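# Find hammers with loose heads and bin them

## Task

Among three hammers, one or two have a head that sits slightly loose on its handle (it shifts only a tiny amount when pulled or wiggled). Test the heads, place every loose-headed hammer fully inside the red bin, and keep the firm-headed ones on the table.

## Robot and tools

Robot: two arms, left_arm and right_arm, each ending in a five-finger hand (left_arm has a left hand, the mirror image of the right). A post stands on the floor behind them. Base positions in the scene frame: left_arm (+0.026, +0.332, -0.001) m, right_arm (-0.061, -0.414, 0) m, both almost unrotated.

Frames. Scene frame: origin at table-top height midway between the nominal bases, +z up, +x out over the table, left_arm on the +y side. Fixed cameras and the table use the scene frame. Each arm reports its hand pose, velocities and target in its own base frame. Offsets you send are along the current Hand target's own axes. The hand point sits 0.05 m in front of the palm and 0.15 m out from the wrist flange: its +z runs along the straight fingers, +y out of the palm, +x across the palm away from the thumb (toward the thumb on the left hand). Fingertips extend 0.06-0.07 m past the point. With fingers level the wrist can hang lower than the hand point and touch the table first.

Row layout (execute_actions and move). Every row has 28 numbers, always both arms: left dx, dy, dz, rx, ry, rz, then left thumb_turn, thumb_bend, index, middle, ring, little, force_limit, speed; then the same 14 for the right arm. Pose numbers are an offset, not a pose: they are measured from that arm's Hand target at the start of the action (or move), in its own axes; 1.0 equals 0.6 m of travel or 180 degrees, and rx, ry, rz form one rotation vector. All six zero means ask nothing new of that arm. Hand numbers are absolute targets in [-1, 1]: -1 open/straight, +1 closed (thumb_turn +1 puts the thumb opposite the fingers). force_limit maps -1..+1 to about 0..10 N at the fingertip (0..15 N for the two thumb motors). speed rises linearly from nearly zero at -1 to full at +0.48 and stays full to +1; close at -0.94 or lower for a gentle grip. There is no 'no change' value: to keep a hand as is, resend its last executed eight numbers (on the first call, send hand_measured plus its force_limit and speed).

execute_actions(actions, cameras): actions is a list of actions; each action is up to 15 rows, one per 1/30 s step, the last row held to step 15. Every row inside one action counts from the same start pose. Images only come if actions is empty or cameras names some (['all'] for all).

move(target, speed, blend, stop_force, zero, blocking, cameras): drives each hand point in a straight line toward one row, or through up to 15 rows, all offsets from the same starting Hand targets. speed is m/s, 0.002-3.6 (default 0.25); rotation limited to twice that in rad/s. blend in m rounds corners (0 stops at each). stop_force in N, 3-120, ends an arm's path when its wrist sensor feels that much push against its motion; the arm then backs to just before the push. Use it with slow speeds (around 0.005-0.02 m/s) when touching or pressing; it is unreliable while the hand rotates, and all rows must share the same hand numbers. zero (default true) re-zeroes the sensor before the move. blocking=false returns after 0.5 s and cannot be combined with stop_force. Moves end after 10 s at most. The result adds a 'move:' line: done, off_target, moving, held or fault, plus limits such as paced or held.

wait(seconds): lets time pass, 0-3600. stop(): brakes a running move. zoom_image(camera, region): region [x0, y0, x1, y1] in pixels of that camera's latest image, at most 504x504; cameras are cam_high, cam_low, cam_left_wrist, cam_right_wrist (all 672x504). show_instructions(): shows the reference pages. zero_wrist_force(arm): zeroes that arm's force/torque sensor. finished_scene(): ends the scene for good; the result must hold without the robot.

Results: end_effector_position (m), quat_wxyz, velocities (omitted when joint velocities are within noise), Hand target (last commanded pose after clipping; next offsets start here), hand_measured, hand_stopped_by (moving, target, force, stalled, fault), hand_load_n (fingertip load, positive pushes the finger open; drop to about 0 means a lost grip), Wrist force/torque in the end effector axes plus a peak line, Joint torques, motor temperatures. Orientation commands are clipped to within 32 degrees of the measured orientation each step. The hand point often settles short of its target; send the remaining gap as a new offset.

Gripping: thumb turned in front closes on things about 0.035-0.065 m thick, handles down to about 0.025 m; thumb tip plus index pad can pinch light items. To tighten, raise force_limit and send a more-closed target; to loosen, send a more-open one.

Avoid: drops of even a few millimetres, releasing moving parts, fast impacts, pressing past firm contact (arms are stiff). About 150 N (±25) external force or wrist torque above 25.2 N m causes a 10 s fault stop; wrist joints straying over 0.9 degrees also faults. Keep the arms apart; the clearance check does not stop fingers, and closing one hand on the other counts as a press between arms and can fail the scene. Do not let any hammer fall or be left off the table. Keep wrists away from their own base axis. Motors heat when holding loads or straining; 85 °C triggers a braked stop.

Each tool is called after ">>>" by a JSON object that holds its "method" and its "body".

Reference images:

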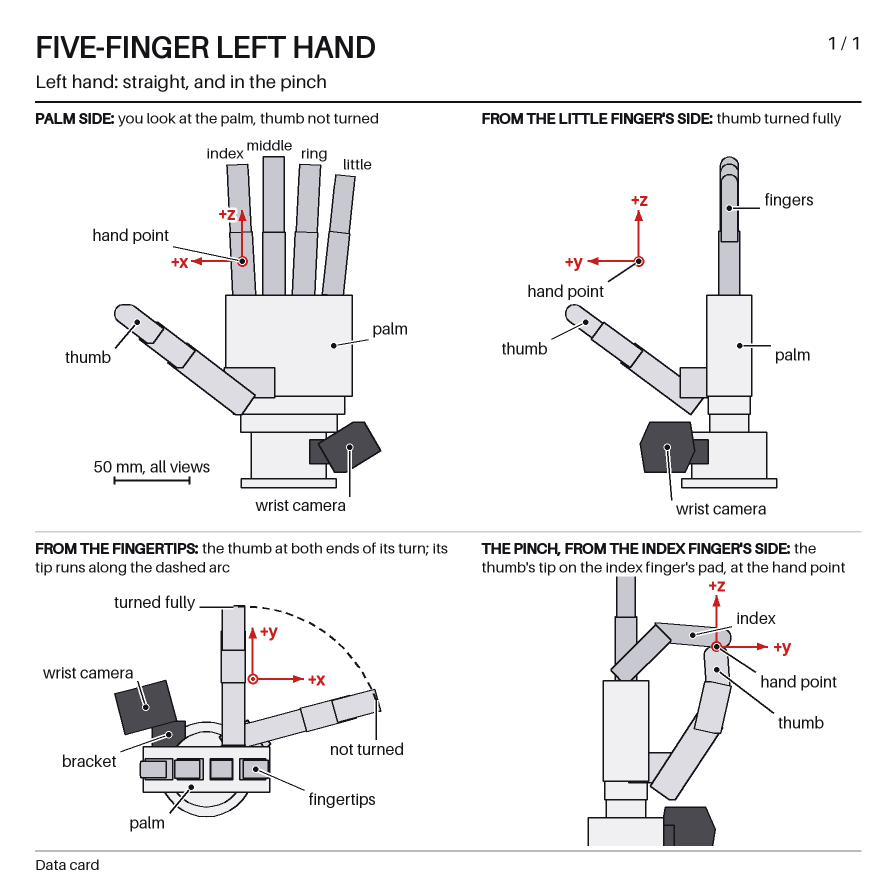

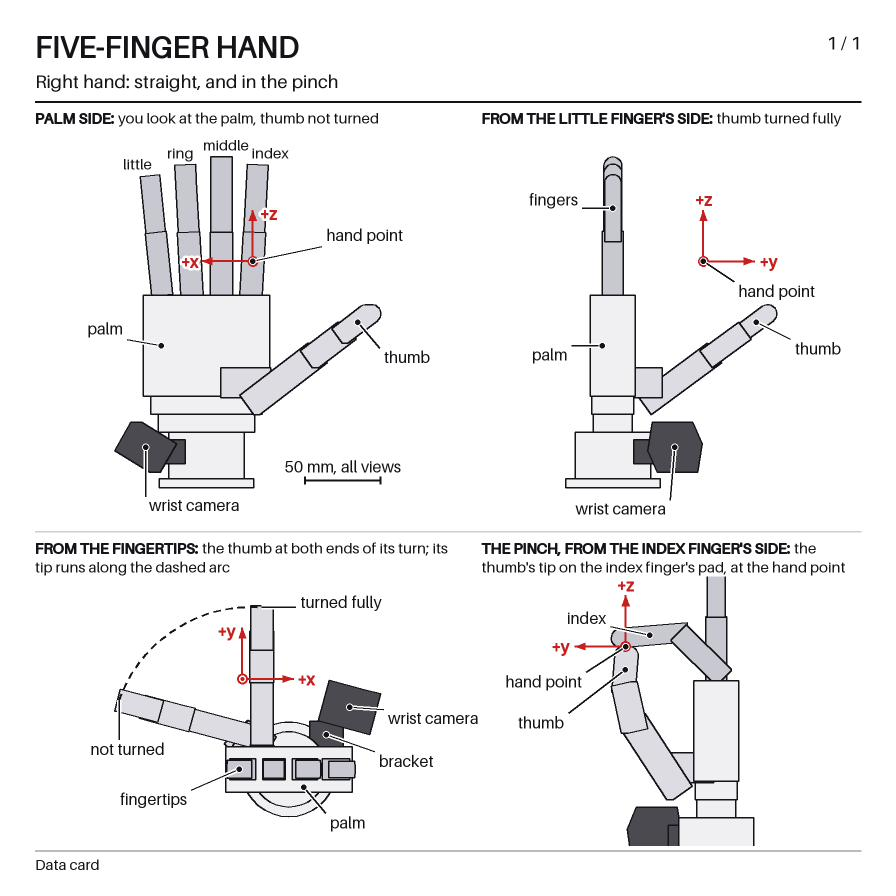

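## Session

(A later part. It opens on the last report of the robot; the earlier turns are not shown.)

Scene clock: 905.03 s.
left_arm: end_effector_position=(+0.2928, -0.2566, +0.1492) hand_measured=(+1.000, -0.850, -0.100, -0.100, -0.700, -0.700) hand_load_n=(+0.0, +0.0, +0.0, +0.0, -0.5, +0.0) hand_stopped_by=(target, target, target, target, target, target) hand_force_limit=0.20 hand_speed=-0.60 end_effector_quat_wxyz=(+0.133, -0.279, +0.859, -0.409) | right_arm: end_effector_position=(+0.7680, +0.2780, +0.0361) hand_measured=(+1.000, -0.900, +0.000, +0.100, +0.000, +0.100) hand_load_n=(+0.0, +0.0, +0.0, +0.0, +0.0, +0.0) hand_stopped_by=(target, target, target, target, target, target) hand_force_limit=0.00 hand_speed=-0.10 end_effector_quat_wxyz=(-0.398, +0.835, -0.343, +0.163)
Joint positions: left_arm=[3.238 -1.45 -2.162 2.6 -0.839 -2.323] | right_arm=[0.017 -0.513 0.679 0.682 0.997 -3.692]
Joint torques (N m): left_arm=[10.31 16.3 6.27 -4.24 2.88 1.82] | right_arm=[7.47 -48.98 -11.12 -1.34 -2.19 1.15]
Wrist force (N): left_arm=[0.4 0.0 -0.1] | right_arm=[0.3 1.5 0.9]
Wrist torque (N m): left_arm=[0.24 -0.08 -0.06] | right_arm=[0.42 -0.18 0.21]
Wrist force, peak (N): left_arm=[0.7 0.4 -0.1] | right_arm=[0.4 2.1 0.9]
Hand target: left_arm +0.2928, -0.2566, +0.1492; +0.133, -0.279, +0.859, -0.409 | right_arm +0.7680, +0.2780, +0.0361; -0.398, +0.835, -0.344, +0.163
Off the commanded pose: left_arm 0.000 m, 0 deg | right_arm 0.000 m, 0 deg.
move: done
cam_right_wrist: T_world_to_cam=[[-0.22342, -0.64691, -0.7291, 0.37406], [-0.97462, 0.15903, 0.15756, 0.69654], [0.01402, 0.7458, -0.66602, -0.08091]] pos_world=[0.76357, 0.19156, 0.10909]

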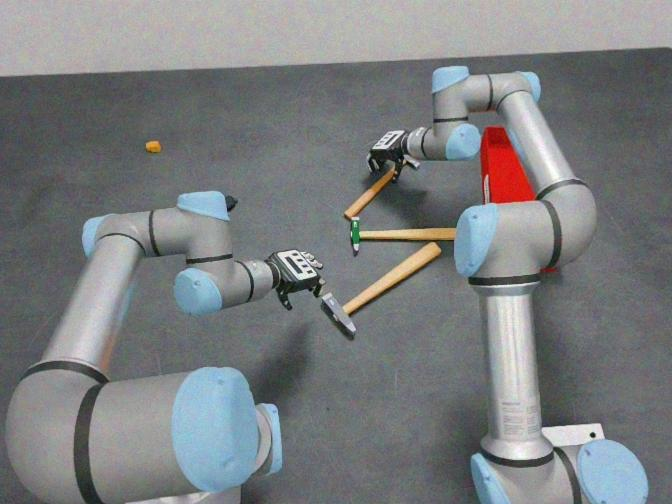

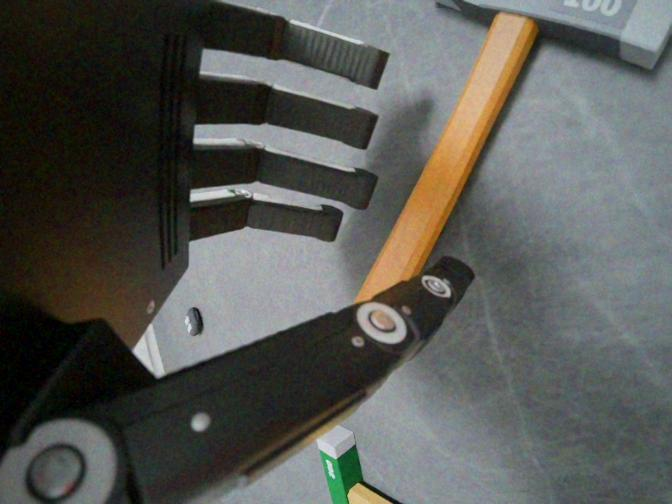

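>>> {"method": "move", "body": {"target": [[0,0,0,0,0,0,1,-0.85,-0.1,-0.1,-0.7,-0.7,0.2,-0.6,0,0.0189,0.0153,0,0,0,1,-0.9,0.0,0.1,0.0,0.1,0,-0.1],[0,0,0,0,0,0,1,-0.85,-0.1,-0.1,-0.7,-0.7,0.2,-0.6,0,-0.0541,0.1059,0,0,0,1,-0.9,0.0,0.1,0.0,0.1,0,-0.1]], "speed": [0.03,0.04], "cameras": ["cam_high","cam_right_wrist"]}}

Scene clock: 914.47 s.
left_arm: end_effector_position=(+0.2928, -0.2566, +0.1492) hand_measured=(+1.000, -0.850, -0.100, -0.100, -0.700, -0.700) hand_load_n=(+0.0, +0.0, +0.0, +0.0, +0.0, +0.0) hand_stopped_by=(target, target, target, target, target, target) hand_force_limit=0.20 hand_speed=-0.60 end_effector_quat_wxyz=(+0.133, -0.279, +0.859, -0.409) | right_arm: end_effector_position=(+0.8162, +0.3274, +0.0211) hand_measured=(+1.000, -0.900, +0.000, +0.100, +0.000, +0.100) hand_load_n=(+0.0, +0.5, +0.0, +0.0, +0.0, +0.0) hand_stopped_by=(target, target, target, target, target, target) hand_force_limit=0.00 hand_speed=-0.10 end_effector_quat_wxyz=(-0.404, +0.830, -0.344, +0.173)
Joint positions: left_arm=[3.238 -1.45 -2.162 2.6 -0.839 -2.323] | right_arm=[0.083 -0.177 0.035 0.931 1.045 -3.622]
Joint torques (N m): left_arm=[11.29 16.45 5.93 -4.19 2.85 1.78] | right_arm=[7.95 -54.43 -27.77 3.45 1.93 1.77]
Wrist force (N): left_arm=[0.4 0.2 0.0] | right_arm=[0.6 1.8 0.6]
Wrist torque (N m): left_arm=[0.25 -0.08 -0.06] | right_arm=[0.41 -0.22 0.05]
Wrist force, peak (N): left_arm=[0.8 0.2 0.0] | right_arm=[0.5 1.9 1.1]
Hand target: left_arm +0.2928, -0.2566, +0.1492; +0.133, -0.279, +0.859, -0.409 | right_arm +0.8171, +0.3276, +0.0213; -0.398, +0.835, -0.344, +0.163
Off the commanded pose: left_arm 0.000 m, 0 deg | right_arm 0.001 m, 1 deg.
elbow stopped short (right arm): the move would have taken joint 3 (elbow) straighter than the controller allows.
move: done
cam_right_wrist: T_world_to_cam=[[-0.21458, -0.63886, -0.73879, 0.39614], [-0.97603, 0.16828, 0.13797, 0.73654], [0.03618, 0.7507, -0.65966, -0.14827]] pos_world=[0.80926, 0.24043, 0.09324]

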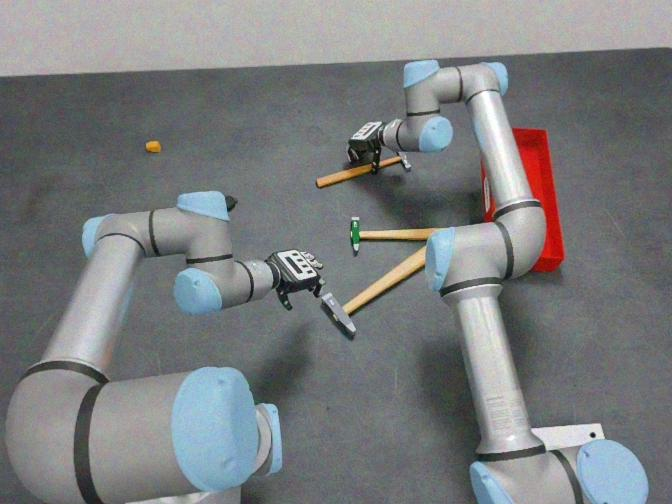

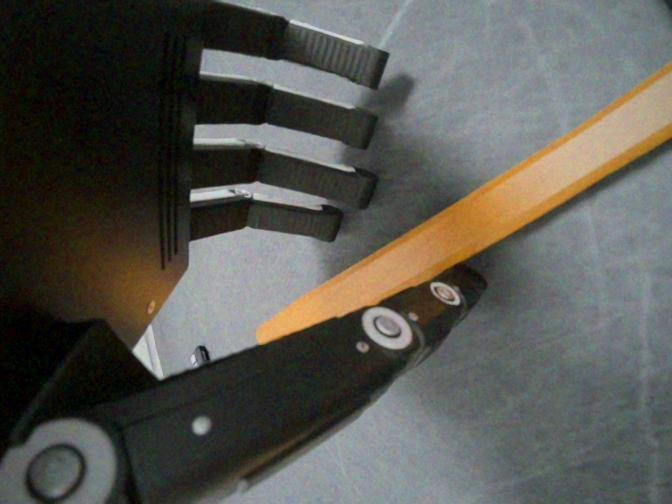

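>>> {"method": "move", "body": {"target": [[0,0,0,0,0,0,1,-0.85,-0.1,-0.1,-0.7,-0.7,0.2,-0.6,0,-0.0892,-0.0725,0,0,0,1,-0.9,0.0,0.1,0.0,0.1,0,-0.1],[0,0,0,0,0,0,1,-0.85,-0.1,-0.1,-0.7,-0.7,0.2,-0.6,-0.1543,0.1537,-0.3717,0,0.2156,0.175,1,-0.9,0.0,0.1,0.0,0.1,0,-0.1]], "speed": [0.1,0.2], "blend": [0.02,0], "cameras": ["cam_high"]}}

Scene clock: 947.37 s.
left_arm: end_effector_position=(+0.2928, -0.2566, +0.1492) hand_measured=(+1.000, -0.850, -0.100, -0.100, -0.700, -0.700) hand_load_n=(+0.0, +0.0, +0.0, +0.0, +0.0, +0.0) hand_stopped_by=(target, target, target, target, target, target) hand_force_limit=0.20 hand_speed=-0.60 end_effector_quat_wxyz=(+0.133, -0.279, +0.859, -0.409) | right_arm: end_effector_position=(+0.5886, +0.2284, +0.0902) hand_measured=(+1.000, -0.900, +0.000, +0.100, +0.000, +0.100) hand_load_n=(+0.0, +0.0, +0.0, +0.0, +0.0, +0.0) hand_stopped_by=(target, target, target, target, target, target) hand_force_limit=0.00 hand_speed=-0.10 end_effector_quat_wxyz=(-0.292, +0.612, -0.664, +0.316)
Joint positions: left_arm=[3.238 -1.45 -2.162 2.6 -0.839 -2.323] | right_arm=[0.173 -1.146 1.62 0.224 1.767 -2.978]
Joint torques (N m): left_arm=[11.06 16.25 6.21 -4.21 2.77 1.77] | right_arm=[7.69 -49.2 -8.67 -2.02 2.75 1.84]
Wrist force (N): left_arm=[0.4 0.1 -0.1] | right_arm=[0.6 1.3 0.7]
Wrist torque (N m): left_arm=[0.25 -0.08 -0.06] | right_arm=[0.37 -0.19 0.04]
Wrist force, peak (N): left_arm=[0.8 0.3 -0.2] | right_arm=[0.4 2.5 1.7]
Hand target: left_arm +0.2928, -0.2566, +0.1492; +0.133, -0.279, +0.859, -0.409 | right_arm +0.5886, +0.2284, +0.0902; -0.291, +0.612, -0.664, +0.316
Off the commanded pose: left_arm 0.000 m, 0 deg | right_arm 0.000 m, 0 deg.
elbow stopped short (right arm): the move would have taken joint 3 (elbow) straighter than the controller allows.
move: done

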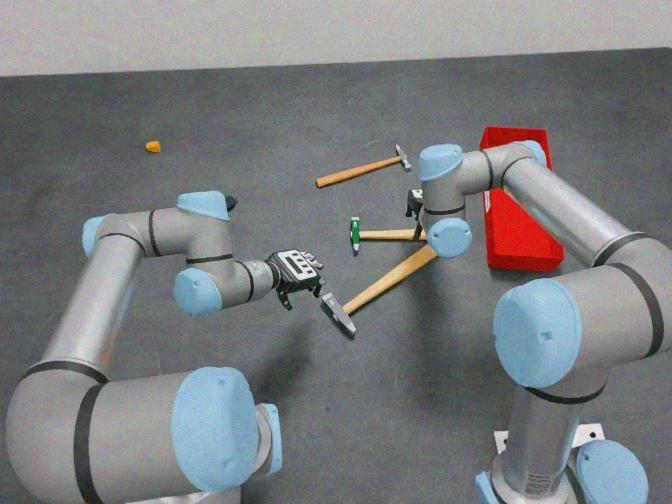

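>>> {"method": "move", "body": {"target": [-0.1952,-0.1658,0.3865,0,0.1666,0.1353,1,-0.8,0.1,0.1,-0.7,-0.7,0.2,-0.6,0,0,0,0,0,0,1,-0.9,0.0,0.1,0.0,0.1,0,-0.1], "speed": 0.15, "cameras": ["cam_high","cam_left_wrist"]}}

Scene clock: 956.23 s.
left_arm: end_effector_position=(+0.5303, -0.3839, +0.0801) hand_measured=(+1.000, -0.800, +0.100, +0.100, -0.700, -0.700) hand_load_n=(+0.0, +0.0, +0.0, +0.0, +0.0, +0.0) hand_stopped_by=(target, target, target, target, target, target) hand_force_limit=0.20 hand_speed=-0.60 end_effector_quat_wxyz=(-0.010, +0.020, +0.903, -0.430) | right_arm: end_effector_position=(+0.5886, +0.2284, +0.0902) hand_measured=(+1.000, -0.900, +0.000, +0.100, +0.000, +0.100) hand_load_n=(+0.0, +0.0, +0.0, +0.0, +0.0, +0.0) hand_stopped_by=(target, target, target, target, target, target) hand_force_limit=0.00 hand_speed=-0.10 end_effector_quat_wxyz=(-0.291, +0.612, -0.664, +0.316)
Joint positions: left_arm=[2.977 -2.452 -1.038 2.064 -0.691 -1.758] | right_arm=[0.173 -1.146 1.62 0.224 1.767 -2.978]
Joint torques (N m): left_arm=[-14.36 44.56 28.41 -5.31 3.72 2.36] | right_arm=[7.72 -48.97 -8.65 -1.96 2.65 1.58]
Wrist force (N): left_arm=[0.4 0.2 -0.2] | right_arm=[0.6 1.4 0.7]
Wrist torque (N m): left_arm=[0.27 -0.07 -0.06] | right_arm=[0.39 -0.19 0.04]
Wrist force, peak (N): left_arm=[0.5 0.5 -0.7] | right_arm=[0.5 1.8 1.0]
Hand target: left_arm +0.5303, -0.3839, +0.0801; -0.010, +0.020, +0.903, -0.430 | right_arm +0.5886, +0.2284, +0.0902; -0.291, +0.612, -0.664, +0.316
Off the commanded pose: left_arm 0.000 m, 0 deg | right_arm 0.000 m, 0 deg.
move: done
cam_left_wrist: T_world_to_cam=[[-0.26485, -0.63894, 0.72223, -0.16131], [-0.82656, 0.53617, 0.17123, 0.63772], [-0.49664, -0.55162, -0.67013, 0.22301]] pos_world=[0.59515, -0.32198, 0.15675]

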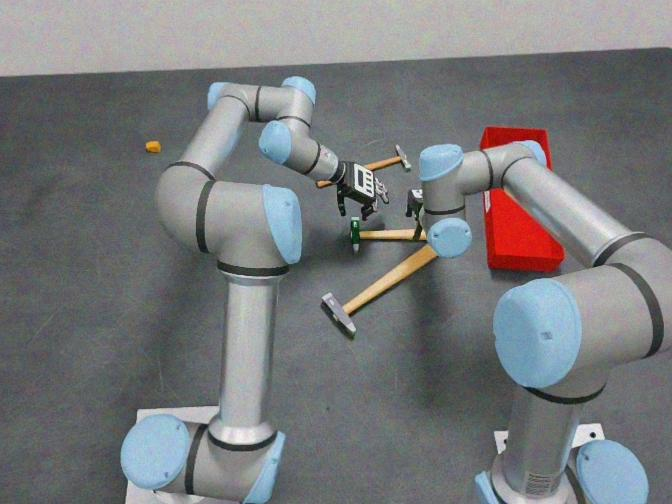

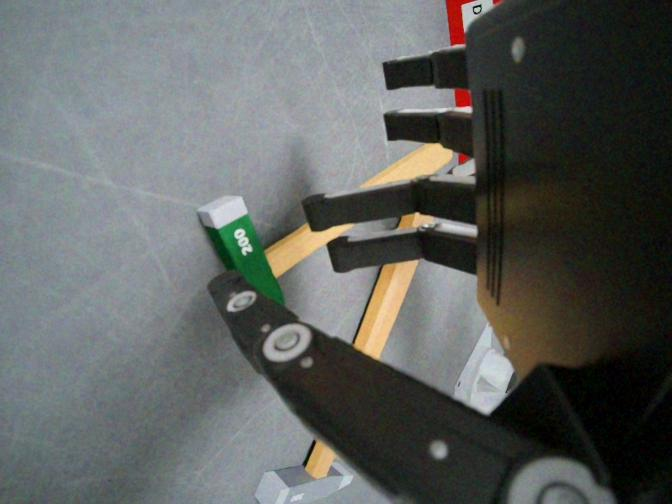

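>>> {"method": "move", "body": {"target": [0,0.0647,0.0525,0,0,0,1,-0.8,0.1,0.1,-0.7,-0.7,0.2,-0.6,0,0,0,0,0,0,1,-0.9,0.0,0.1,0.0,0.1,0,-0.1], "speed": 0.06, "cameras": ["cam_left_wrist"]}}

Scene clock: 962.60 s.
left_arm: end_effector_position=(+0.5302, -0.3839, +0.0301) hand_measured=(+1.000, -0.800, +0.100, +0.100, -0.700, -0.700) hand_load_n=(+0.0, +0.0, +0.0, +0.5, +0.0, +0.0) hand_stopped_by=(target, target, target, target, target, target) hand_force_limit=0.20 hand_speed=-0.60 end_effector_quat_wxyz=(-0.010, +0.020, +0.903, -0.430) | right_arm: end_effector_position=(+0.5886, +0.2284, +0.0902) hand_measured=(+1.000, -0.900, +0.000, +0.100, +0.000, +0.100) hand_load_n=(+0.0, +0.0, +0.0, +0.0, +0.0, +0.0) hand_stopped_by=(target, target, target, target, target, target) hand_force_limit=0.00 hand_speed=-0.10 end_effector_quat_wxyz=(-0.291, +0.612, -0.664, +0.316)
Joint positions: left_arm=[2.977 -2.504 -1.076 2.154 -0.691 -1.758] | right_arm=[0.173 -1.146 1.62 0.224 1.767 -2.978]
Joint torques (N m): left_arm=[9.2 46.4 4.88 0.62 3.06 -0.82] | right_arm=[7.23 -49.09 -9.16 -1.88 2.69 1.36]
Wrist force (N): left_arm=[0.4 0.3 -0.1] | right_arm=[0.6 1.5 0.7]
Wrist torque (N m): left_arm=[0.28 -0.08 -0.07] | right_arm=[0.41 -0.18 0.03]
Wrist force, peak (N): left_arm=[0.4 0.9 0.4] | right_arm=[0.7 1.6 1.1]
Hand target: left_arm +0.5303, -0.3838, +0.0301; -0.010, +0.020, +0.903, -0.430 | right_arm +0.5886, +0.2284, +0.0902; -0.291, +0.612, -0.664, +0.316
Off the commanded pose: left_arm 0.000 m, 0 deg | right_arm 0.000 m, 0 deg.
move: done
cam_left_wrist: T_world_to_cam=[[-0.26507, -0.63886, 0.72222, -0.12511], [-0.82648, 0.53634, 0.1711, 0.64628], [-0.49667, -0.55154, -0.67017, 0.18961]] pos_world=[0.59515, -0.32198, 0.10685]

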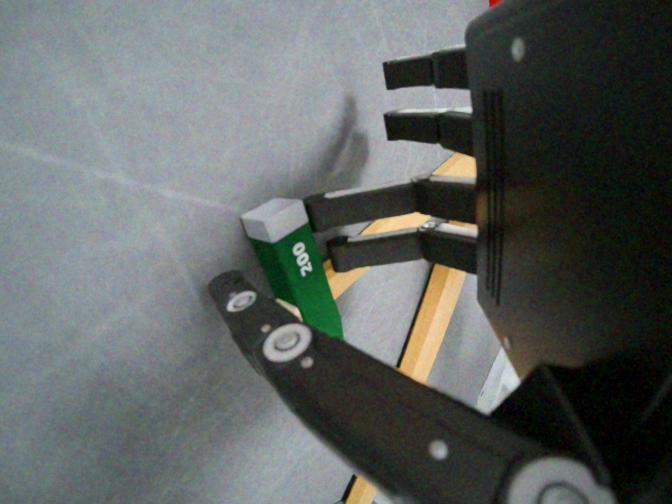

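>>> {"method": "move", "body": {"target": [-0.0033,0.01164,0.00945,0,0,0,1,-0.8,0.1,0.1,-0.7,-0.7,0.2,-0.6,0,0,0,0,0,0,1,-0.9,0.0,0.1,0.0,0.1,0,-0.1], "speed": 0.01, "stop_force": 5}}

>>> {"method": "move", "body": {"target": [0,0,0,0,0,0,1,0.0,0.7,0.7,-0.7,-0.7,0.2,-0.9,0,0,0,0,0,0,1,-0.9,0.0,0.1,0.0,0.1,0,-0.1], "cameras": ["cam_left_wrist"]}}

Scene clock: 971.43 s.
left_arm: end_effector_position=(+0.5322, -0.3839, +0.0211) hand_measured=(+1.000, -0.800, +0.100, +0.100, -0.700, -0.700) hand_load_n=(+0.0, +0.5, +0.0, +0.0, +0.5, +0.0) hand_stopped_by=(target, target, target, target, target, target) hand_force_limit=0.20 hand_speed=-0.60 end_effector_quat_wxyz=(-0.010, +0.020, +0.903, -0.430) | right_arm: end_effector_position=(+0.5886, +0.2284, +0.0902) hand_measured=(+1.000, -0.900, +0.000, +0.100, +0.000, +0.100) hand_load_n=(+0.0, +0.0, +0.0, +0.0, +0.0, +0.0) hand_stopped_by=(target, target, target, target, target, target) hand_force_limit=0.00 hand_speed=-0.10 end_effector_quat_wxyz=(-0.291, +0.612, -0.664, +0.316)
Joint positions: left_arm=[2.978 -2.519 -1.072 2.164 -0.691 -1.758] | right_arm=[0.173 -1.146 1.62 0.224 1.767 -2.978]
Joint torques (N m): left_arm=[11.13 46.25 26.86 0.49 3.74 2.28] | right_arm=[6.42 -49.36 -8.73 -1.94 2.47 1.52]
Wrist force (N): left_arm=[0.4 0.3 -0.3] | right_arm=[0.5 1.2 0.5]
Wrist torque (N m): left_arm=[0.29 -0.07 -0.07] | right_arm=[0.36 -0.17 0.03]
Wrist force, peak (N): left_arm=[0.5 0.7 -0.3] | right_arm=[0.5 1.7 1.0]
Hand target: left_arm +0.5322, -0.3839, +0.0211; -0.010, +0.020, +0.903, -0.430 | right_arm +0.5886, +0.2284, +0.0902; -0.291, +0.612, -0.664, +0.316
Off the commanded pose: left_arm 0.000 m, 0 deg | right_arm 0.000 m, 0 deg.
move: done

Scene clock: 972.83 s.
left_arm: end_effector_position=(+0.5322, -0.3839, +0.0211) hand_measured=(+1.000, -0.660, +0.414, +0.330, -0.700, -0.700) hand_load_n=(+0.0, +10.0, +6.0, +7.0, +0.0, +0.0) hand_stopped_by=(target, force, force, force, target, target) hand_force_limit=0.20 hand_speed=-0.90 end_effector_quat_wxyz=(-0.010, +0.020, +0.903, -0.430) | right_arm: end_effector_position=(+0.5886, +0.2284, +0.0902) hand_measured=(+1.000, -0.900, +0.000, +0.100, +0.000, +0.100) hand_load_n=(+0.0, +0.0, +0.0, +0.0, +0.0, +0.0) hand_stopped_by=(target, target, target, target, target, target) hand_force_limit=0.00 hand_speed=-0.10 end_effector_quat_wxyz=(-0.291, +0.612, -0.664, +0.316)
Joint positions: left_arm=[2.978 -2.519 -1.072 2.165 -0.691 -1.758] | right_arm=[0.173 -1.146 1.62 0.224 1.767 -2.978]
Joint torques (N m): left_arm=[10.3 49.57 26.17 -0.19 2.78 2.23] | right_arm=[7.52 -49.16 -10.48 -1.55 2.7 1.48]
Wrist force (N): left_arm=[0.5 1.2 0.6] | right_arm=[0.6 1.4 0.7]
Wrist torque (N m): left_arm=[0.29 -0.07 -0.13] | right_arm=[0.39 -0.18 0.03]
Wrist force, peak (N): left_arm=[-0.4 2.1 1.2] | right_arm=[0.5 1.8 1.0]
Hand target: left_arm +0.5322, -0.3839, +0.0211; -0.010, +0.020, +0.903, -0.430 | right_arm +0.5886, +0.2284, +0.0902; -0.291, +0.612, -0.664, +0.316
Off the commanded pose: left_arm 0.000 m, 0 deg | right_arm 0.000 m, 0 deg.
move: done
cam_left_wrist: T_world_to_cam=[[-0.26487, -0.63892, 0.72223, -0.11821], [-0.82652, 0.53622, 0.17126, 0.64952], [-0.4967, -0.55158, -0.67011, 0.18445]] pos_world=[0.59715, -0.32208, 0.09775]

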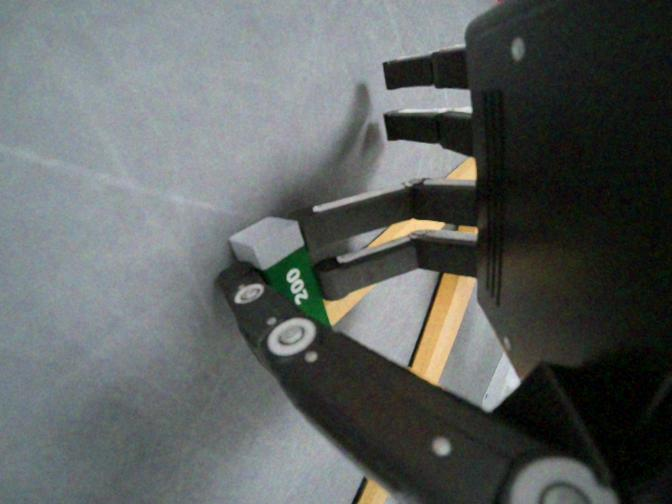

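>>> {"method": "move", "body": {"target": [0,-0.0388,-0.0315,0,0,0,1,0.0,0.7,0.7,-0.7,-0.7,0.2,-0.9,0,0,0,0,0,0,1,-0.9,0.0,0.1,0.0,0.1,0,-0.1], "speed": 0.025, "cameras": ["cam_left_wrist","cam_right_wrist"]}}

Scene clock: 979.10 s.
left_arm: end_effector_position=(+0.5322, -0.3839, +0.0510) hand_measured=(+1.000, -0.660, +0.414, +0.330, -0.700, -0.700) hand_load_n=(+0.5, +8.5, +0.0, +10.5, +0.0, +0.0) hand_stopped_by=(target, force, force, force, target, target) hand_force_limit=0.20 hand_speed=-0.90 end_effector_quat_wxyz=(-0.010, +0.020, +0.903, -0.430) | right_arm: end_effector_position=(+0.5886, +0.2284, +0.0902) hand_measured=(+1.000, -0.900, +0.000, +0.100, +0.000, +0.100) hand_load_n=(+0.0, +0.0, +0.0, +0.0, +0.0, +0.0) hand_stopped_by=(target, target, target, target, target, target) hand_force_limit=0.00 hand_speed=-0.10 end_effector_quat_wxyz=(-0.291, +0.612, -0.664, +0.316)
Joint positions: left_arm=[2.978 -2.486 -1.053 2.112 -0.691 -1.758] | right_arm=[0.173 -1.146 1.62 0.224 1.767 -2.978]
Joint torques (N m): left_arm=[-5.2 60.62 27.55 -5.33 -0.44 -0.46] | right_arm=[8.01 -48.7 -10.55 -1.91 2.46 1.56]
Wrist force (N): left_arm=[0.5 2.7 1.4] | right_arm=[0.4 1.4 0.9]
Wrist torque (N m): left_arm=[0.38 -0.05 -0.09] | right_arm=[0.38 -0.16 0.03]
Wrist force, peak (N): left_arm=[0.5 2.7 1.4] | right_arm=[0.6 1.7 1.0]
Hand target: left_arm +0.5322, -0.3839, +0.0511; -0.010, +0.020, +0.903, -0.430 | right_arm +0.5886, +0.2284, +0.0902; -0.291, +0.612, -0.664, +0.316
Off the commanded pose: left_arm 0.000 m, 0 deg | right_arm 0.000 m, 0 deg.
move: done
cam_left_wrist: T_world_to_cam=[[-0.26483, -0.63889, 0.72228, -0.13982], [-0.82655, 0.53619, 0.17122, 0.64441], [-0.49667, -0.55165, -0.67007, 0.20444]] pos_world=[0.59715, -0.32208, 0.12765]
cam_right_wrist: T_world_to_cam=[[-0.63946, -0.24459, -0.72888, 0.49424], [-0.50476, 0.84867, 0.15805, 0.08697], [0.57992, 0.46898, -0.66615, -0.27532]] pos_world=[0.51961, 0.17619, 0.16309]

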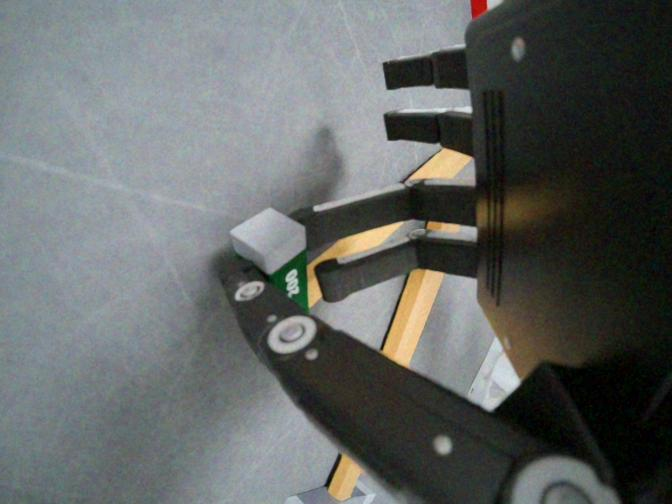

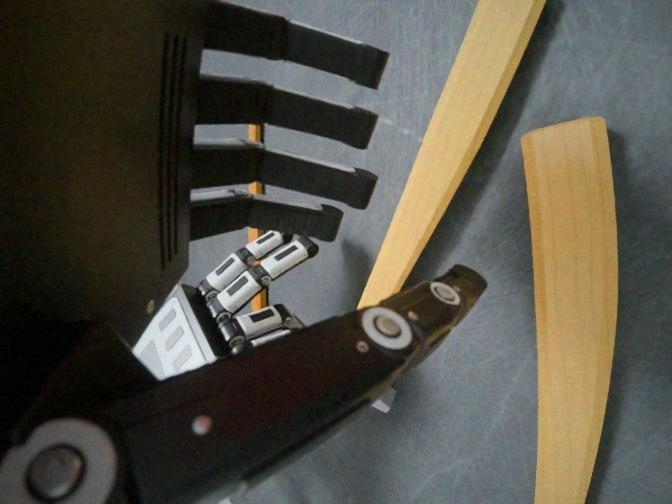

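>>> {"method": "wait", "body": {"seconds": 0.1, "cameras": ["cam_low"]}}

>>> {"method": "zoom_image", "body": {"camera": "cam_low", "region": [220, 180, 470, 340]}}

Scene clock: 986.77 s.
left_arm: end_effector_position=(+0.5322, -0.3839, +0.0511) hand_measured=(+1.000, -0.660, +0.414, +0.330, -0.700, -0.700) hand_load_n=(+0.0, +8.5, +0.0, +10.5, +0.0, +0.0) hand_stopped_by=(target, force, force, force, target, target) hand_force_limit=0.20 hand_speed=-0.90 end_effector_quat_wxyz=(-0.010, +0.020, +0.903, -0.430) | right_arm: end_effector_position=(+0.5886, +0.2284, +0.0902) hand_measured=(+1.000, -0.900, +0.000, +0.100, +0.000, +0.100) hand_load_n=(+0.0, -0.5, +0.0, +0.0, -0.5, +0.0) hand_stopped_by=(target, target, target, target, target, target) hand_force_limit=0.00 hand_speed=-0.10 end_effector_quat_wxyz=(-0.291, +0.612, -0.664, +0.316)
Joint positions: left_arm=[2.978 -2.486 -1.053 2.112 -0.691 -1.758] | right_arm=[0.173 -1.146 1.62 0.224 1.767 -2.978]
Joint torques (N m): left_arm=[-12.27 60.28 27.82 -5.44 -0.99 1.97] | right_arm=[6.06 -49.12 -9.62 -1.71 2.61 1.27]
Wrist force (N): left_arm=[0.5 2.7 1.4] | right_arm=[0.5 1.4 0.9]
Wrist torque (N m): left_arm=[0.39 -0.05 -0.09] | right_arm=[0.38 -0.18 0.03]
Wrist force, peak (N): left_arm=[0.7 2.7 1.6] | right_arm=[0.5 1.7 1.0]
Hand target: left_arm +0.5322, -0.3839, +0.0511; -0.010, +0.020, +0.903, -0.430 | right_arm +0.5886, +0.2284, +0.0902; -0.291, +0.612, -0.664, +0.316
Off the commanded pose: left_arm 0.000 m, 0 deg | right_arm 0.000 m, 0 deg.
wait: 0.10 s; at rest from the start

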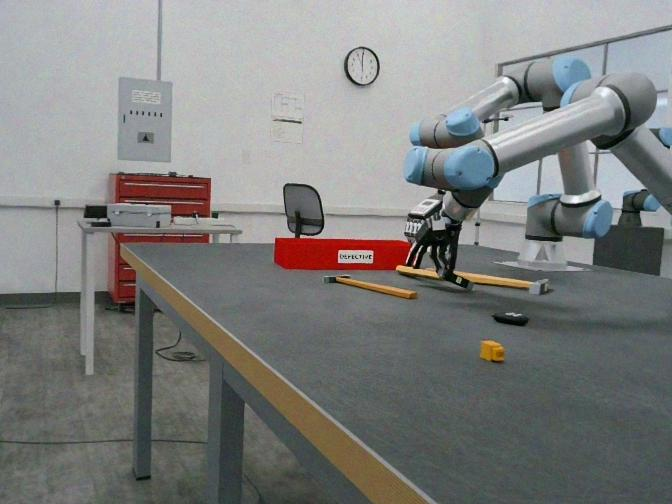

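Scaled by 2.016.

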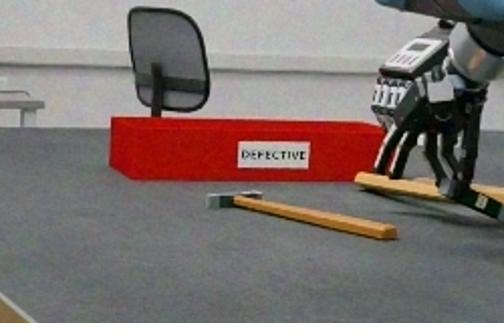

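>>> {"method": "move", "body": {"target": [[0,0,0,0,0,0,1,0.0,0.7,0.7,0.0,0.0,0.2,-0.9,0.0093,0,0,0,0,0,1,-0.85,0.0,0.0,0.0,0.0,0,-0.3],[0,0,0,0,0,0,1,0.0,0.7,0.7,0.0,0.0,0.2,-0.9,0.0093,0.0527,0.0784,0,0,0,1,-0.85,0.0,0.0,0.0,0.0,0,-0.3]], "speed": 0.04, "cameras": ["cam_right_wrist","cam_high","cam_low"]}}

Scene clock: 1008.10 s.
left_arm: end_effector_position=(+0.5322, -0.3839, +0.0511) hand_measured=(+1.000, -0.660, +0.414, +0.330, +0.000, +0.000) hand_load_n=(+0.0, +8.5, +0.0, +10.5, +0.0, +0.0) hand_stopped_by=(target, force, force, force, target, target) hand_force_limit=0.20 hand_speed=-0.90 end_effector_quat_wxyz=(-0.010, +0.020, +0.903, -0.430) | right_arm: end_effector_position=(+0.6046, +0.2215, +0.0360) hand_measured=(+1.000, -0.850, +0.000, +0.000, +0.000, +0.000) hand_load_n=(+0.0, +0.0, -0.5, +0.0, +0.0, +0.0) hand_stopped_by=(target, target, target, target, target, target) hand_force_limit=0.00 hand_speed=-0.30 end_effector_quat_wxyz=(-0.291, +0.612, -0.664, +0.316)
Joint positions: left_arm=[2.978 -2.486 -1.053 2.112 -0.691 -1.758] | right_arm=[0.153 -1.058 1.641 0.113 1.752 -2.992]
Joint torques (N m): left_arm=[-12.63 58.42 27.65 -5.31 -0.81 2.02] | right_arm=[-9.7 -27.64 -11.43 -1.99 -2.4 -2.49]
Wrist force (N): left_arm=[0.3 2.3 1.5] | right_arm=[0.4 1.2 0.6]
Wrist torque (N m): left_arm=[0.33 -0.03 -0.09] | right_arm=[0.38 -0.16 0.22]
Wrist force, peak (N): left_arm=[0.2 2.9 1.4] | right_arm=[1.0 1.8 0.6]
Hand target: left_arm +0.5322, -0.3839, +0.0511; -0.010, +0.020, +0.903, -0.430 | right_arm +0.6046, +0.2215, +0.0360; -0.291, +0.612, -0.664, +0.316
Off the commanded pose: left_arm 0.000 m, 0 deg | right_arm 0.000 m, 0 deg.
move: done
cam_right_wrist: T_world_to_cam=[[-0.63946, -0.24459, -0.72888, 0.46335], [-0.50476, 0.84867, 0.15805, 0.10945], [0.57992, 0.46898, -0.66615, -0.3174]] pos_world=[0.53561, 0.16929, 0.10899]
Images, in order (width x height): cam_high 672x504, cam_low 672x504, cam_right_wrist 672x504.

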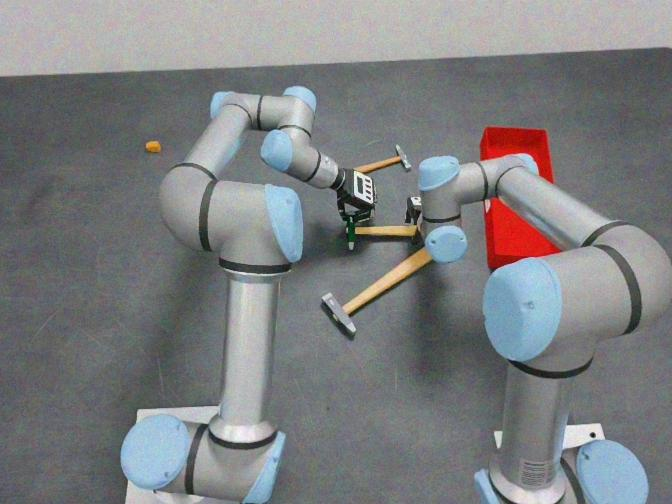

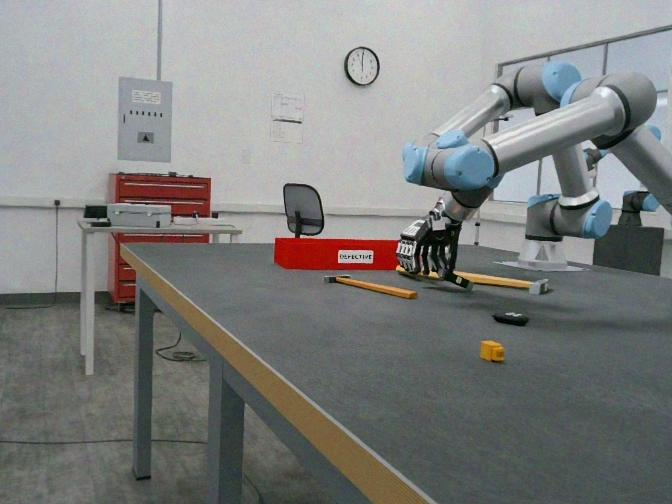

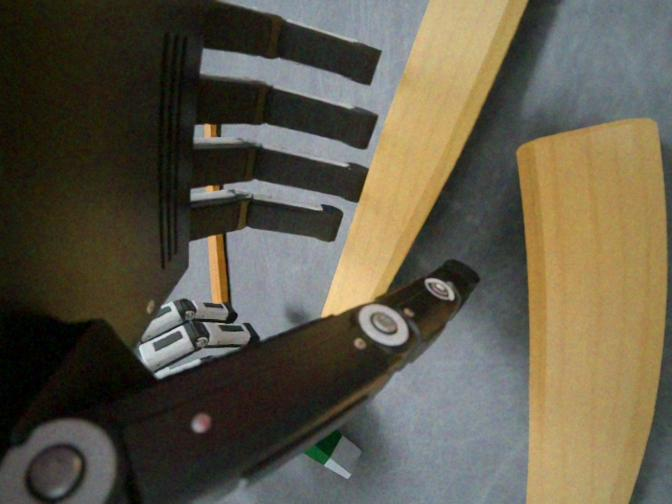

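>>> {"method": "move", "body": {"target": [0,0,0,0,0,0,1,0.0,0.7,0.7,0.0,0.0,0.2,-0.9,0,0,0,0,0,0,1,0.1,0.7,0.7,0.7,0.7,0.2,-0.9], "cameras": ["cam_right_wrist"]}}

Scene clock: 1014.43 s.
left_arm: end_effector_position=(+0.5322, -0.3839, +0.0511) hand_measured=(+1.000, -0.660, +0.414, +0.330, +0.000, +0.000) hand_load_n=(+0.0, +8.5, +0.0, +9.5, +0.0, +0.0) hand_stopped_by=(target, force, force, force, target, target) hand_force_limit=0.20 hand_speed=-0.90 end_effector_quat_wxyz=(-0.010, +0.020, +0.903, -0.430) | right_arm: end_effector_position=(+0.6047, +0.2215, +0.0360) hand_measured=(+1.000, -0.476, +0.700, +0.668, +0.700, +0.700) hand_load_n=(+1.5, +9.0, +0.0, +7.5, +0.0, +0.0) hand_stopped_by=(target, force, target, force, target, target) hand_force_limit=0.20 hand_speed=-0.90 end_effector_quat_wxyz=(-0.292, +0.612, -0.664, +0.316)
Joint positions: left_arm=[2.978 -2.486 -1.053 2.112 -0.691 -1.758] | right_arm=[0.153 -1.058 1.641 0.112 1.752 -2.992]
Joint torques (N m): left_arm=[-12.51 56.24 27.53 -3.71 -0.63 1.93] | right_arm=[-7.44 -28.98 -16.99 1.62 -2.13 -2.31]
Wrist force (N): left_arm=[0.0 2.3 0.9] | right_arm=[0.7 1.5 0.6]
Wrist torque (N m): left_arm=[0.36 0.00 -0.12] | right_arm=[0.43 -0.20 0.24]
Wrist force, peak (N): left_arm=[3.1 3.4 1.9] | right_arm=[0.7 -1.8 1.9]
Hand target: left_arm +0.5322, -0.3839, +0.0511; -0.010, +0.020, +0.903, -0.430 | right_arm +0.6046, +0.2215, +0.0360; -0.291, +0.612, -0.664, +0.316
Off the commanded pose: left_arm 0.000 m, 0 deg | right_arm 0.000 m, 0 deg.
move: done
cam_right_wrist: T_world_to_cam=[[-0.63946, -0.24459, -0.72888, 0.46334], [-0.50476, 0.84867, 0.15805, 0.10952], [0.57992, 0.46898, -0.66615, -0.31753]] pos_world=[0.53571, 0.16929, 0.10889]

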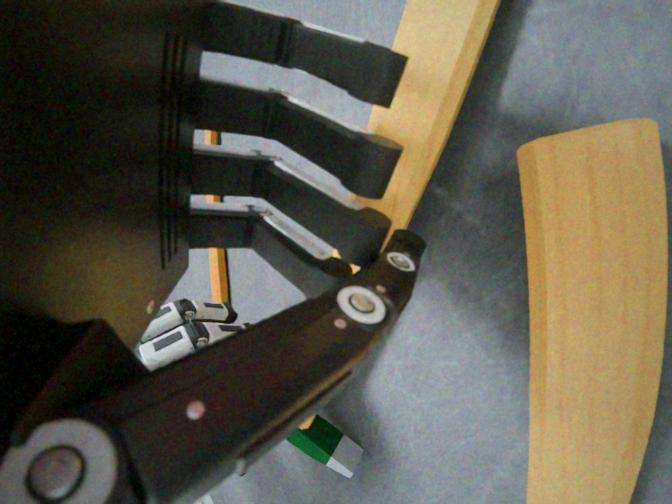

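>>> {"method": "move", "body": {"target": [[0,0,0,0,0,0,1,0.0,0.7,0.7,0.0,0.0,0.2,-0.9,0,0,0,0,0,0,1,-0.8,0.0,0.0,0.0,0.0,0.2,-0.3],[0,0,0,0,0,0,1,0.0,0.7,0.7,0.0,0.0,0.2,-0.9,0,0.0129,0.0105,0,0,0,1,-0.8,0.0,0.0,0.0,0.0,0.2,-0.3]], "speed": 0.02}}

>>> {"method": "move", "body": {"target": [0,0,0,0,0,0,1,0.0,0.7,0.7,0.0,0.0,0.2,-0.9,0,0,0,0,0,0,1,0.1,0.6,0.6,0.6,0.6,0.2,-0.9], "cameras": ["cam_right_wrist"]}}

Scene clock: 1024.53 s.
left_arm: end_effector_position=(+0.5322, -0.3839, +0.0511) hand_measured=(+1.000, -0.658, +0.414, +0.330, +0.000, +0.000) hand_load_n=(+0.0, +0.0, +0.0, +0.0, +0.0, +0.5) hand_stopped_by=(target, force, force, force, target, target) hand_force_limit=0.20 hand_speed=-0.90 end_effector_quat_wxyz=(-0.010, +0.020, +0.903, -0.430) | right_arm: end_effector_position=(+0.6071, +0.2216, +0.0357) hand_measured=(+1.000, -0.800, +0.000, +0.094, +0.000, +0.000) hand_load_n=(+0.0, +0.0, +0.0, -3.0, +0.0, +0.0) hand_stopped_by=(target, target, target, stalled, target, target) hand_force_limit=0.20 hand_speed=-0.30 end_effector_quat_wxyz=(-0.294, +0.610, -0.663, +0.318)
Joint positions: left_arm=[2.978 -2.486 -1.053 2.112 -0.691 -1.758] | right_arm=[0.153 -1.056 1.641 0.102 1.753 -2.992]
Joint torques (N m): left_arm=[-12.42 55.21 24.48 -1.67 3.67 1.26] | right_arm=[-0.58 -39.81 -15.91 0.18 0.3 -0.3]
Wrist force (N): left_arm=[0.7 0.2 -0.1] | right_arm=[-0.3 -6.6 -3.0]
Wrist torque (N m): left_arm=[0.25 -0.16 -0.04] | right_arm=[0.18 0.05 -0.02]
Wrist force, peak (N): left_arm=[-3.9 9.5 3.5] | right_arm=[11.5 -107.1 -61.7]
Hand target: left_arm +0.5322, -0.3839, +0.0511; -0.010, +0.020, +0.903, -0.430 | right_arm +0.6071, +0.2216, +0.0357; -0.294, +0.610, -0.663, +0.318 (not the last commanded pose)
Off the commanded pose: left_arm 0.000 m, 0 deg | right_arm 0.010 m, 0 deg.
FORCE FAULT: contact force on the right arm reached its limit, and that arm stopped. The contact can be on any part of that arm, not only on its tool. That arm's remaining commands of this call were not run. That arm is still stopped at the end of this call. That arm stays stopped for about 10 more seconds. Until then a move that you send moves the other arm only, and its call returns only when the move has ended. Once the stop has ended, the next robot result says so. If the stop ends while you think or write, that arm runs what you send next, counted from a new Hand target: where the arm stands when the stop ends. While its stop runs, that arm, its gripper or tool too, takes no new command. Until it ends, the stop uses up actions while you think or wait. An arm that is not stopped still takes commands.
move: fault (right_arm); path passed 1 of 2 targets

not run: an earlier result of this reply reported a fault or no control. Calls in your next reply go to the robot.

>>> {"method": "wait", "body": {"seconds": 9, "cameras": ["all"]}}

Scene clock: 1040.90 s.
left_arm: end_effector_position=(+0.5322, -0.3839, +0.0511) hand_measured=(+1.000, -0.658, +0.414, +0.330, +0.000, +0.000) hand_load_n=(+0.0, +0.0, +0.0, +0.0, +0.0, +0.0) hand_stopped_by=(target, force, force, force, target, target) hand_force_limit=0.20 hand_speed=-0.90 end_effector_quat_wxyz=(-0.010, +0.020, +0.903, -0.430) | right_arm: end_effector_position=(+0.6071, +0.2216, +0.0357) hand_measured=(+1.000, -0.800, +0.000, +0.094, +0.000, +0.000) hand_load_n=(+0.0, +0.0, +0.0, -3.0, +0.0, +0.0) hand_stopped_by=(target, target, target, stalled, target, target) hand_force_limit=0.20 hand_speed=-0.30 end_effector_quat_wxyz=(-0.294, +0.610, -0.663, +0.318)
Joint positions: left_arm=[2.978 -2.486 -1.053 2.112 -0.691 -1.758] | right_arm=[0.153 -1.056 1.641 0.102 1.753 -2.992]
Joint torques (N m): left_arm=[-12.45 49.14 5.14 -4.98 3.63 -1.25] | right_arm=[-2.02 -41.06 -16.42 -0.02 0.17 -0.07]
Wrist force (N): left_arm=[0.6 0.3 -0.1] | right_arm=[-0.1 -6.7 -3.8]
Wrist torque (N m): left_arm=[0.26 -0.15 -0.05] | right_arm=[0.22 0.04 -0.01]
Wrist force, peak (N): left_arm=[1.1 0.2 -0.5] | right_arm=[0.0 -7.0 -3.9]
Hand target: left_arm +0.5322, -0.3839, +0.0511; -0.010, +0.020, +0.903, -0.430 | right_arm +0.6071, +0.2216, +0.0357; -0.294, +0.610, -0.663, +0.318 (not the last commanded pose)
Off the commanded pose: left_arm 0.000 m, 0 deg | right_arm 0.010 m, 0 deg.
FORCE FAULT, CONTINUED: the right arm's stop, for the force fault that an earlier result reported, is over. The rest of the stop counts as 19 of the actions that you can send in this scene. During its stop the right arm's controller moved it back a little. That arm's target is now where it stood when the stop ended, not its last command. That arm accepts commands again.
wait: 9.00 s; at rest from the start
cam_left_wrist: T_world_to_cam=[[-0.26487, -0.63892, 0.72223, -0.13988], [-0.82652, 0.53622, 0.17126, 0.64438], [-0.4967, -0.55158, -0.67011, 0.20455]] pos_world=[0.59715, -0.32208, 0.12775]
cam_right_wrist: T_world_to_cam=[[-0.63374, -0.2437, -0.73415, 0.46128], [-0.50536, 0.84898, 0.15442, 0.11113], [0.58565, 0.46888, -0.66119, -0.32274]] pos_world=[0.53751, 0.16939, 0.1081]

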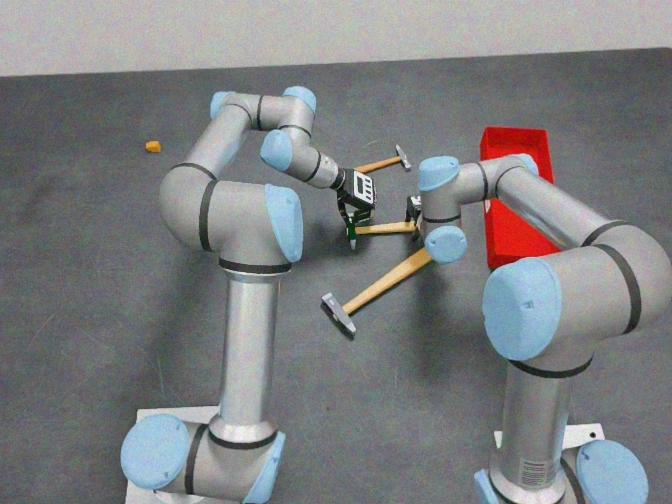

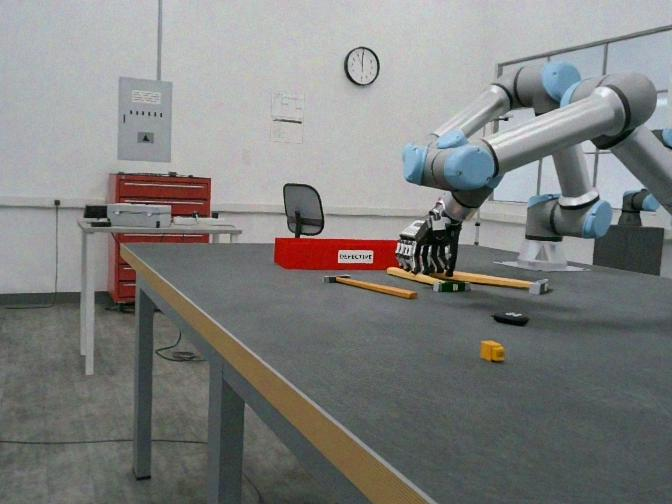

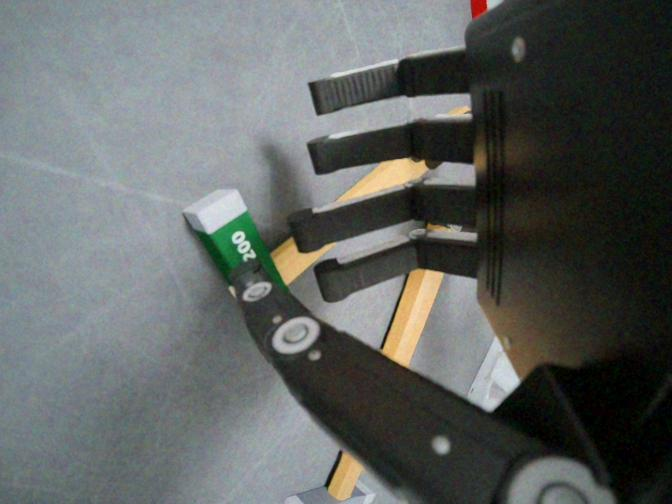

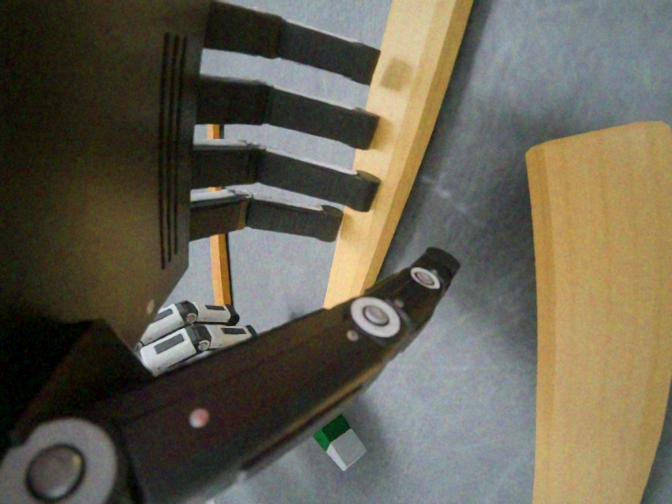

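>>> {"method": "move", "body": {"target": [[0,0,0,0,0,0,1,0.0,0.7,0.7,0.0,0.0,0.2,-0.9,0,-0.0388,-0.0315,0,0,0,1,-0.8,0.0,0.0,0.0,0.0,0.2,-0.3],[0,0,0,0,0,0,1,0.0,0.7,0.7,0.0,0.0,0.2,-0.9,0.1,-0.0776,-0.063,0,0,0,1,-0.8,0.0,0.0,0.0,0.0,0.2,-0.3]], "speed": 0.05, "cameras": ["cam_high", "cam_right_wrist"]}}

>>> {"method": "zoom_image", "body": {"camera": "cam_high", "region": [310, 180, 450, 270]}}

Scene clock: 1069.27 s.
left_arm: end_effector_position=(+0.5322, -0.3839, +0.0511) hand_measured=(+1.000, -0.658, +0.414, +0.330, +0.000, +0.000) hand_load_n=(+0.0, +0.0, +0.0, +0.0, +0.0, +0.0) hand_stopped_by=(target, force, force, force, target, target) hand_force_limit=0.20 hand_speed=-0.90 end_effector_quat_wxyz=(-0.010, +0.020, +0.903, -0.430) | right_arm: end_effector_position=(+0.6017, +0.1618, +0.0955) hand_measured=(+1.000, -0.800, +0.000, +0.094, +0.000, +0.000) hand_load_n=(+0.0, +0.0, +0.0, +0.0, +0.0, +0.0) hand_stopped_by=(target, target, target, stalled, target, target) hand_force_limit=0.20 hand_speed=-0.30 end_effector_quat_wxyz=(-0.294, +0.610, -0.663, +0.318)
Joint positions: left_arm=[2.978 -2.486 -1.053 2.112 -0.691 -1.758] | right_arm=[0.024 -1.187 1.665 0.199 1.653 -3.073]
Joint torques (N m): left_arm=[-12.21 47.21 5.74 -5 3.56 -1.18] | right_arm=[-10.92 -47.85 -8.99 3.1 -2.17 -2.29]
Wrist force (N): left_arm=[0.8 0.4 0.0] | right_arm=[0.1 1.8 -0.3]
Wrist torque (N m): left_arm=[0.27 -0.16 -0.04] | right_arm=[0.53 -0.08 0.21]
Wrist force, peak (N): left_arm=[1.1 0.0 -0.3] | right_arm=[0.0 -7.0 -4.0]
Hand target: left_arm +0.5322, -0.3839, +0.0511; -0.010, +0.020, +0.903, -0.430 | right_arm +0.6017, +0.1617, +0.0956; -0.294, +0.610, -0.663, +0.318
Off the commanded pose: left_arm 0.000 m, 0 deg | right_arm 0.000 m, 0 deg.
move: done
cam_right_wrist: T_world_to_cam=[[-0.63374, -0.2437, -0.73415, 0.48719], [-0.50536, 0.84898, 0.15442, 0.14994], [0.58565, 0.46888, -0.66119, -0.252]] pos_world=[0.53211, 0.10959, 0.1679]

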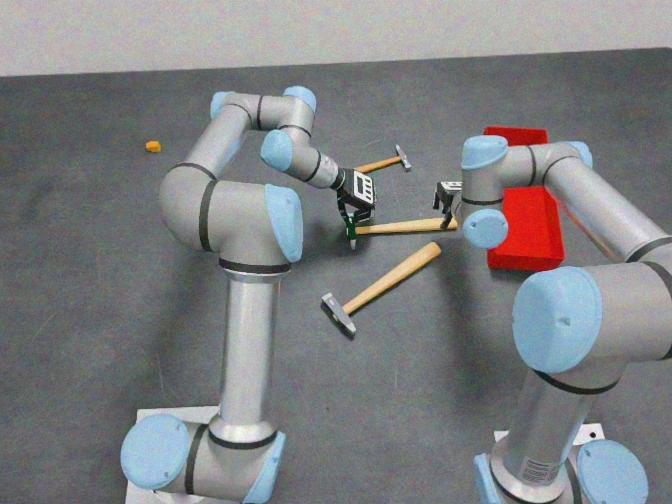

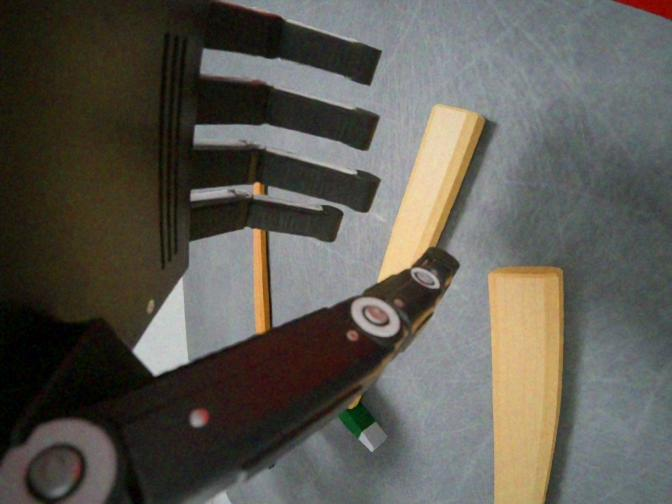

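Scaled by 3.600.

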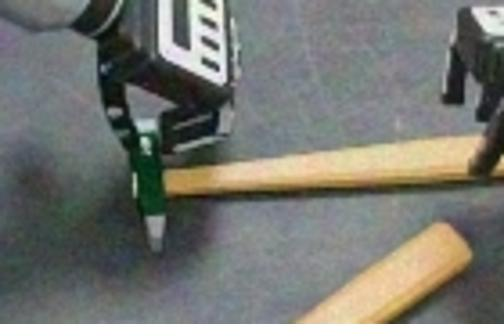

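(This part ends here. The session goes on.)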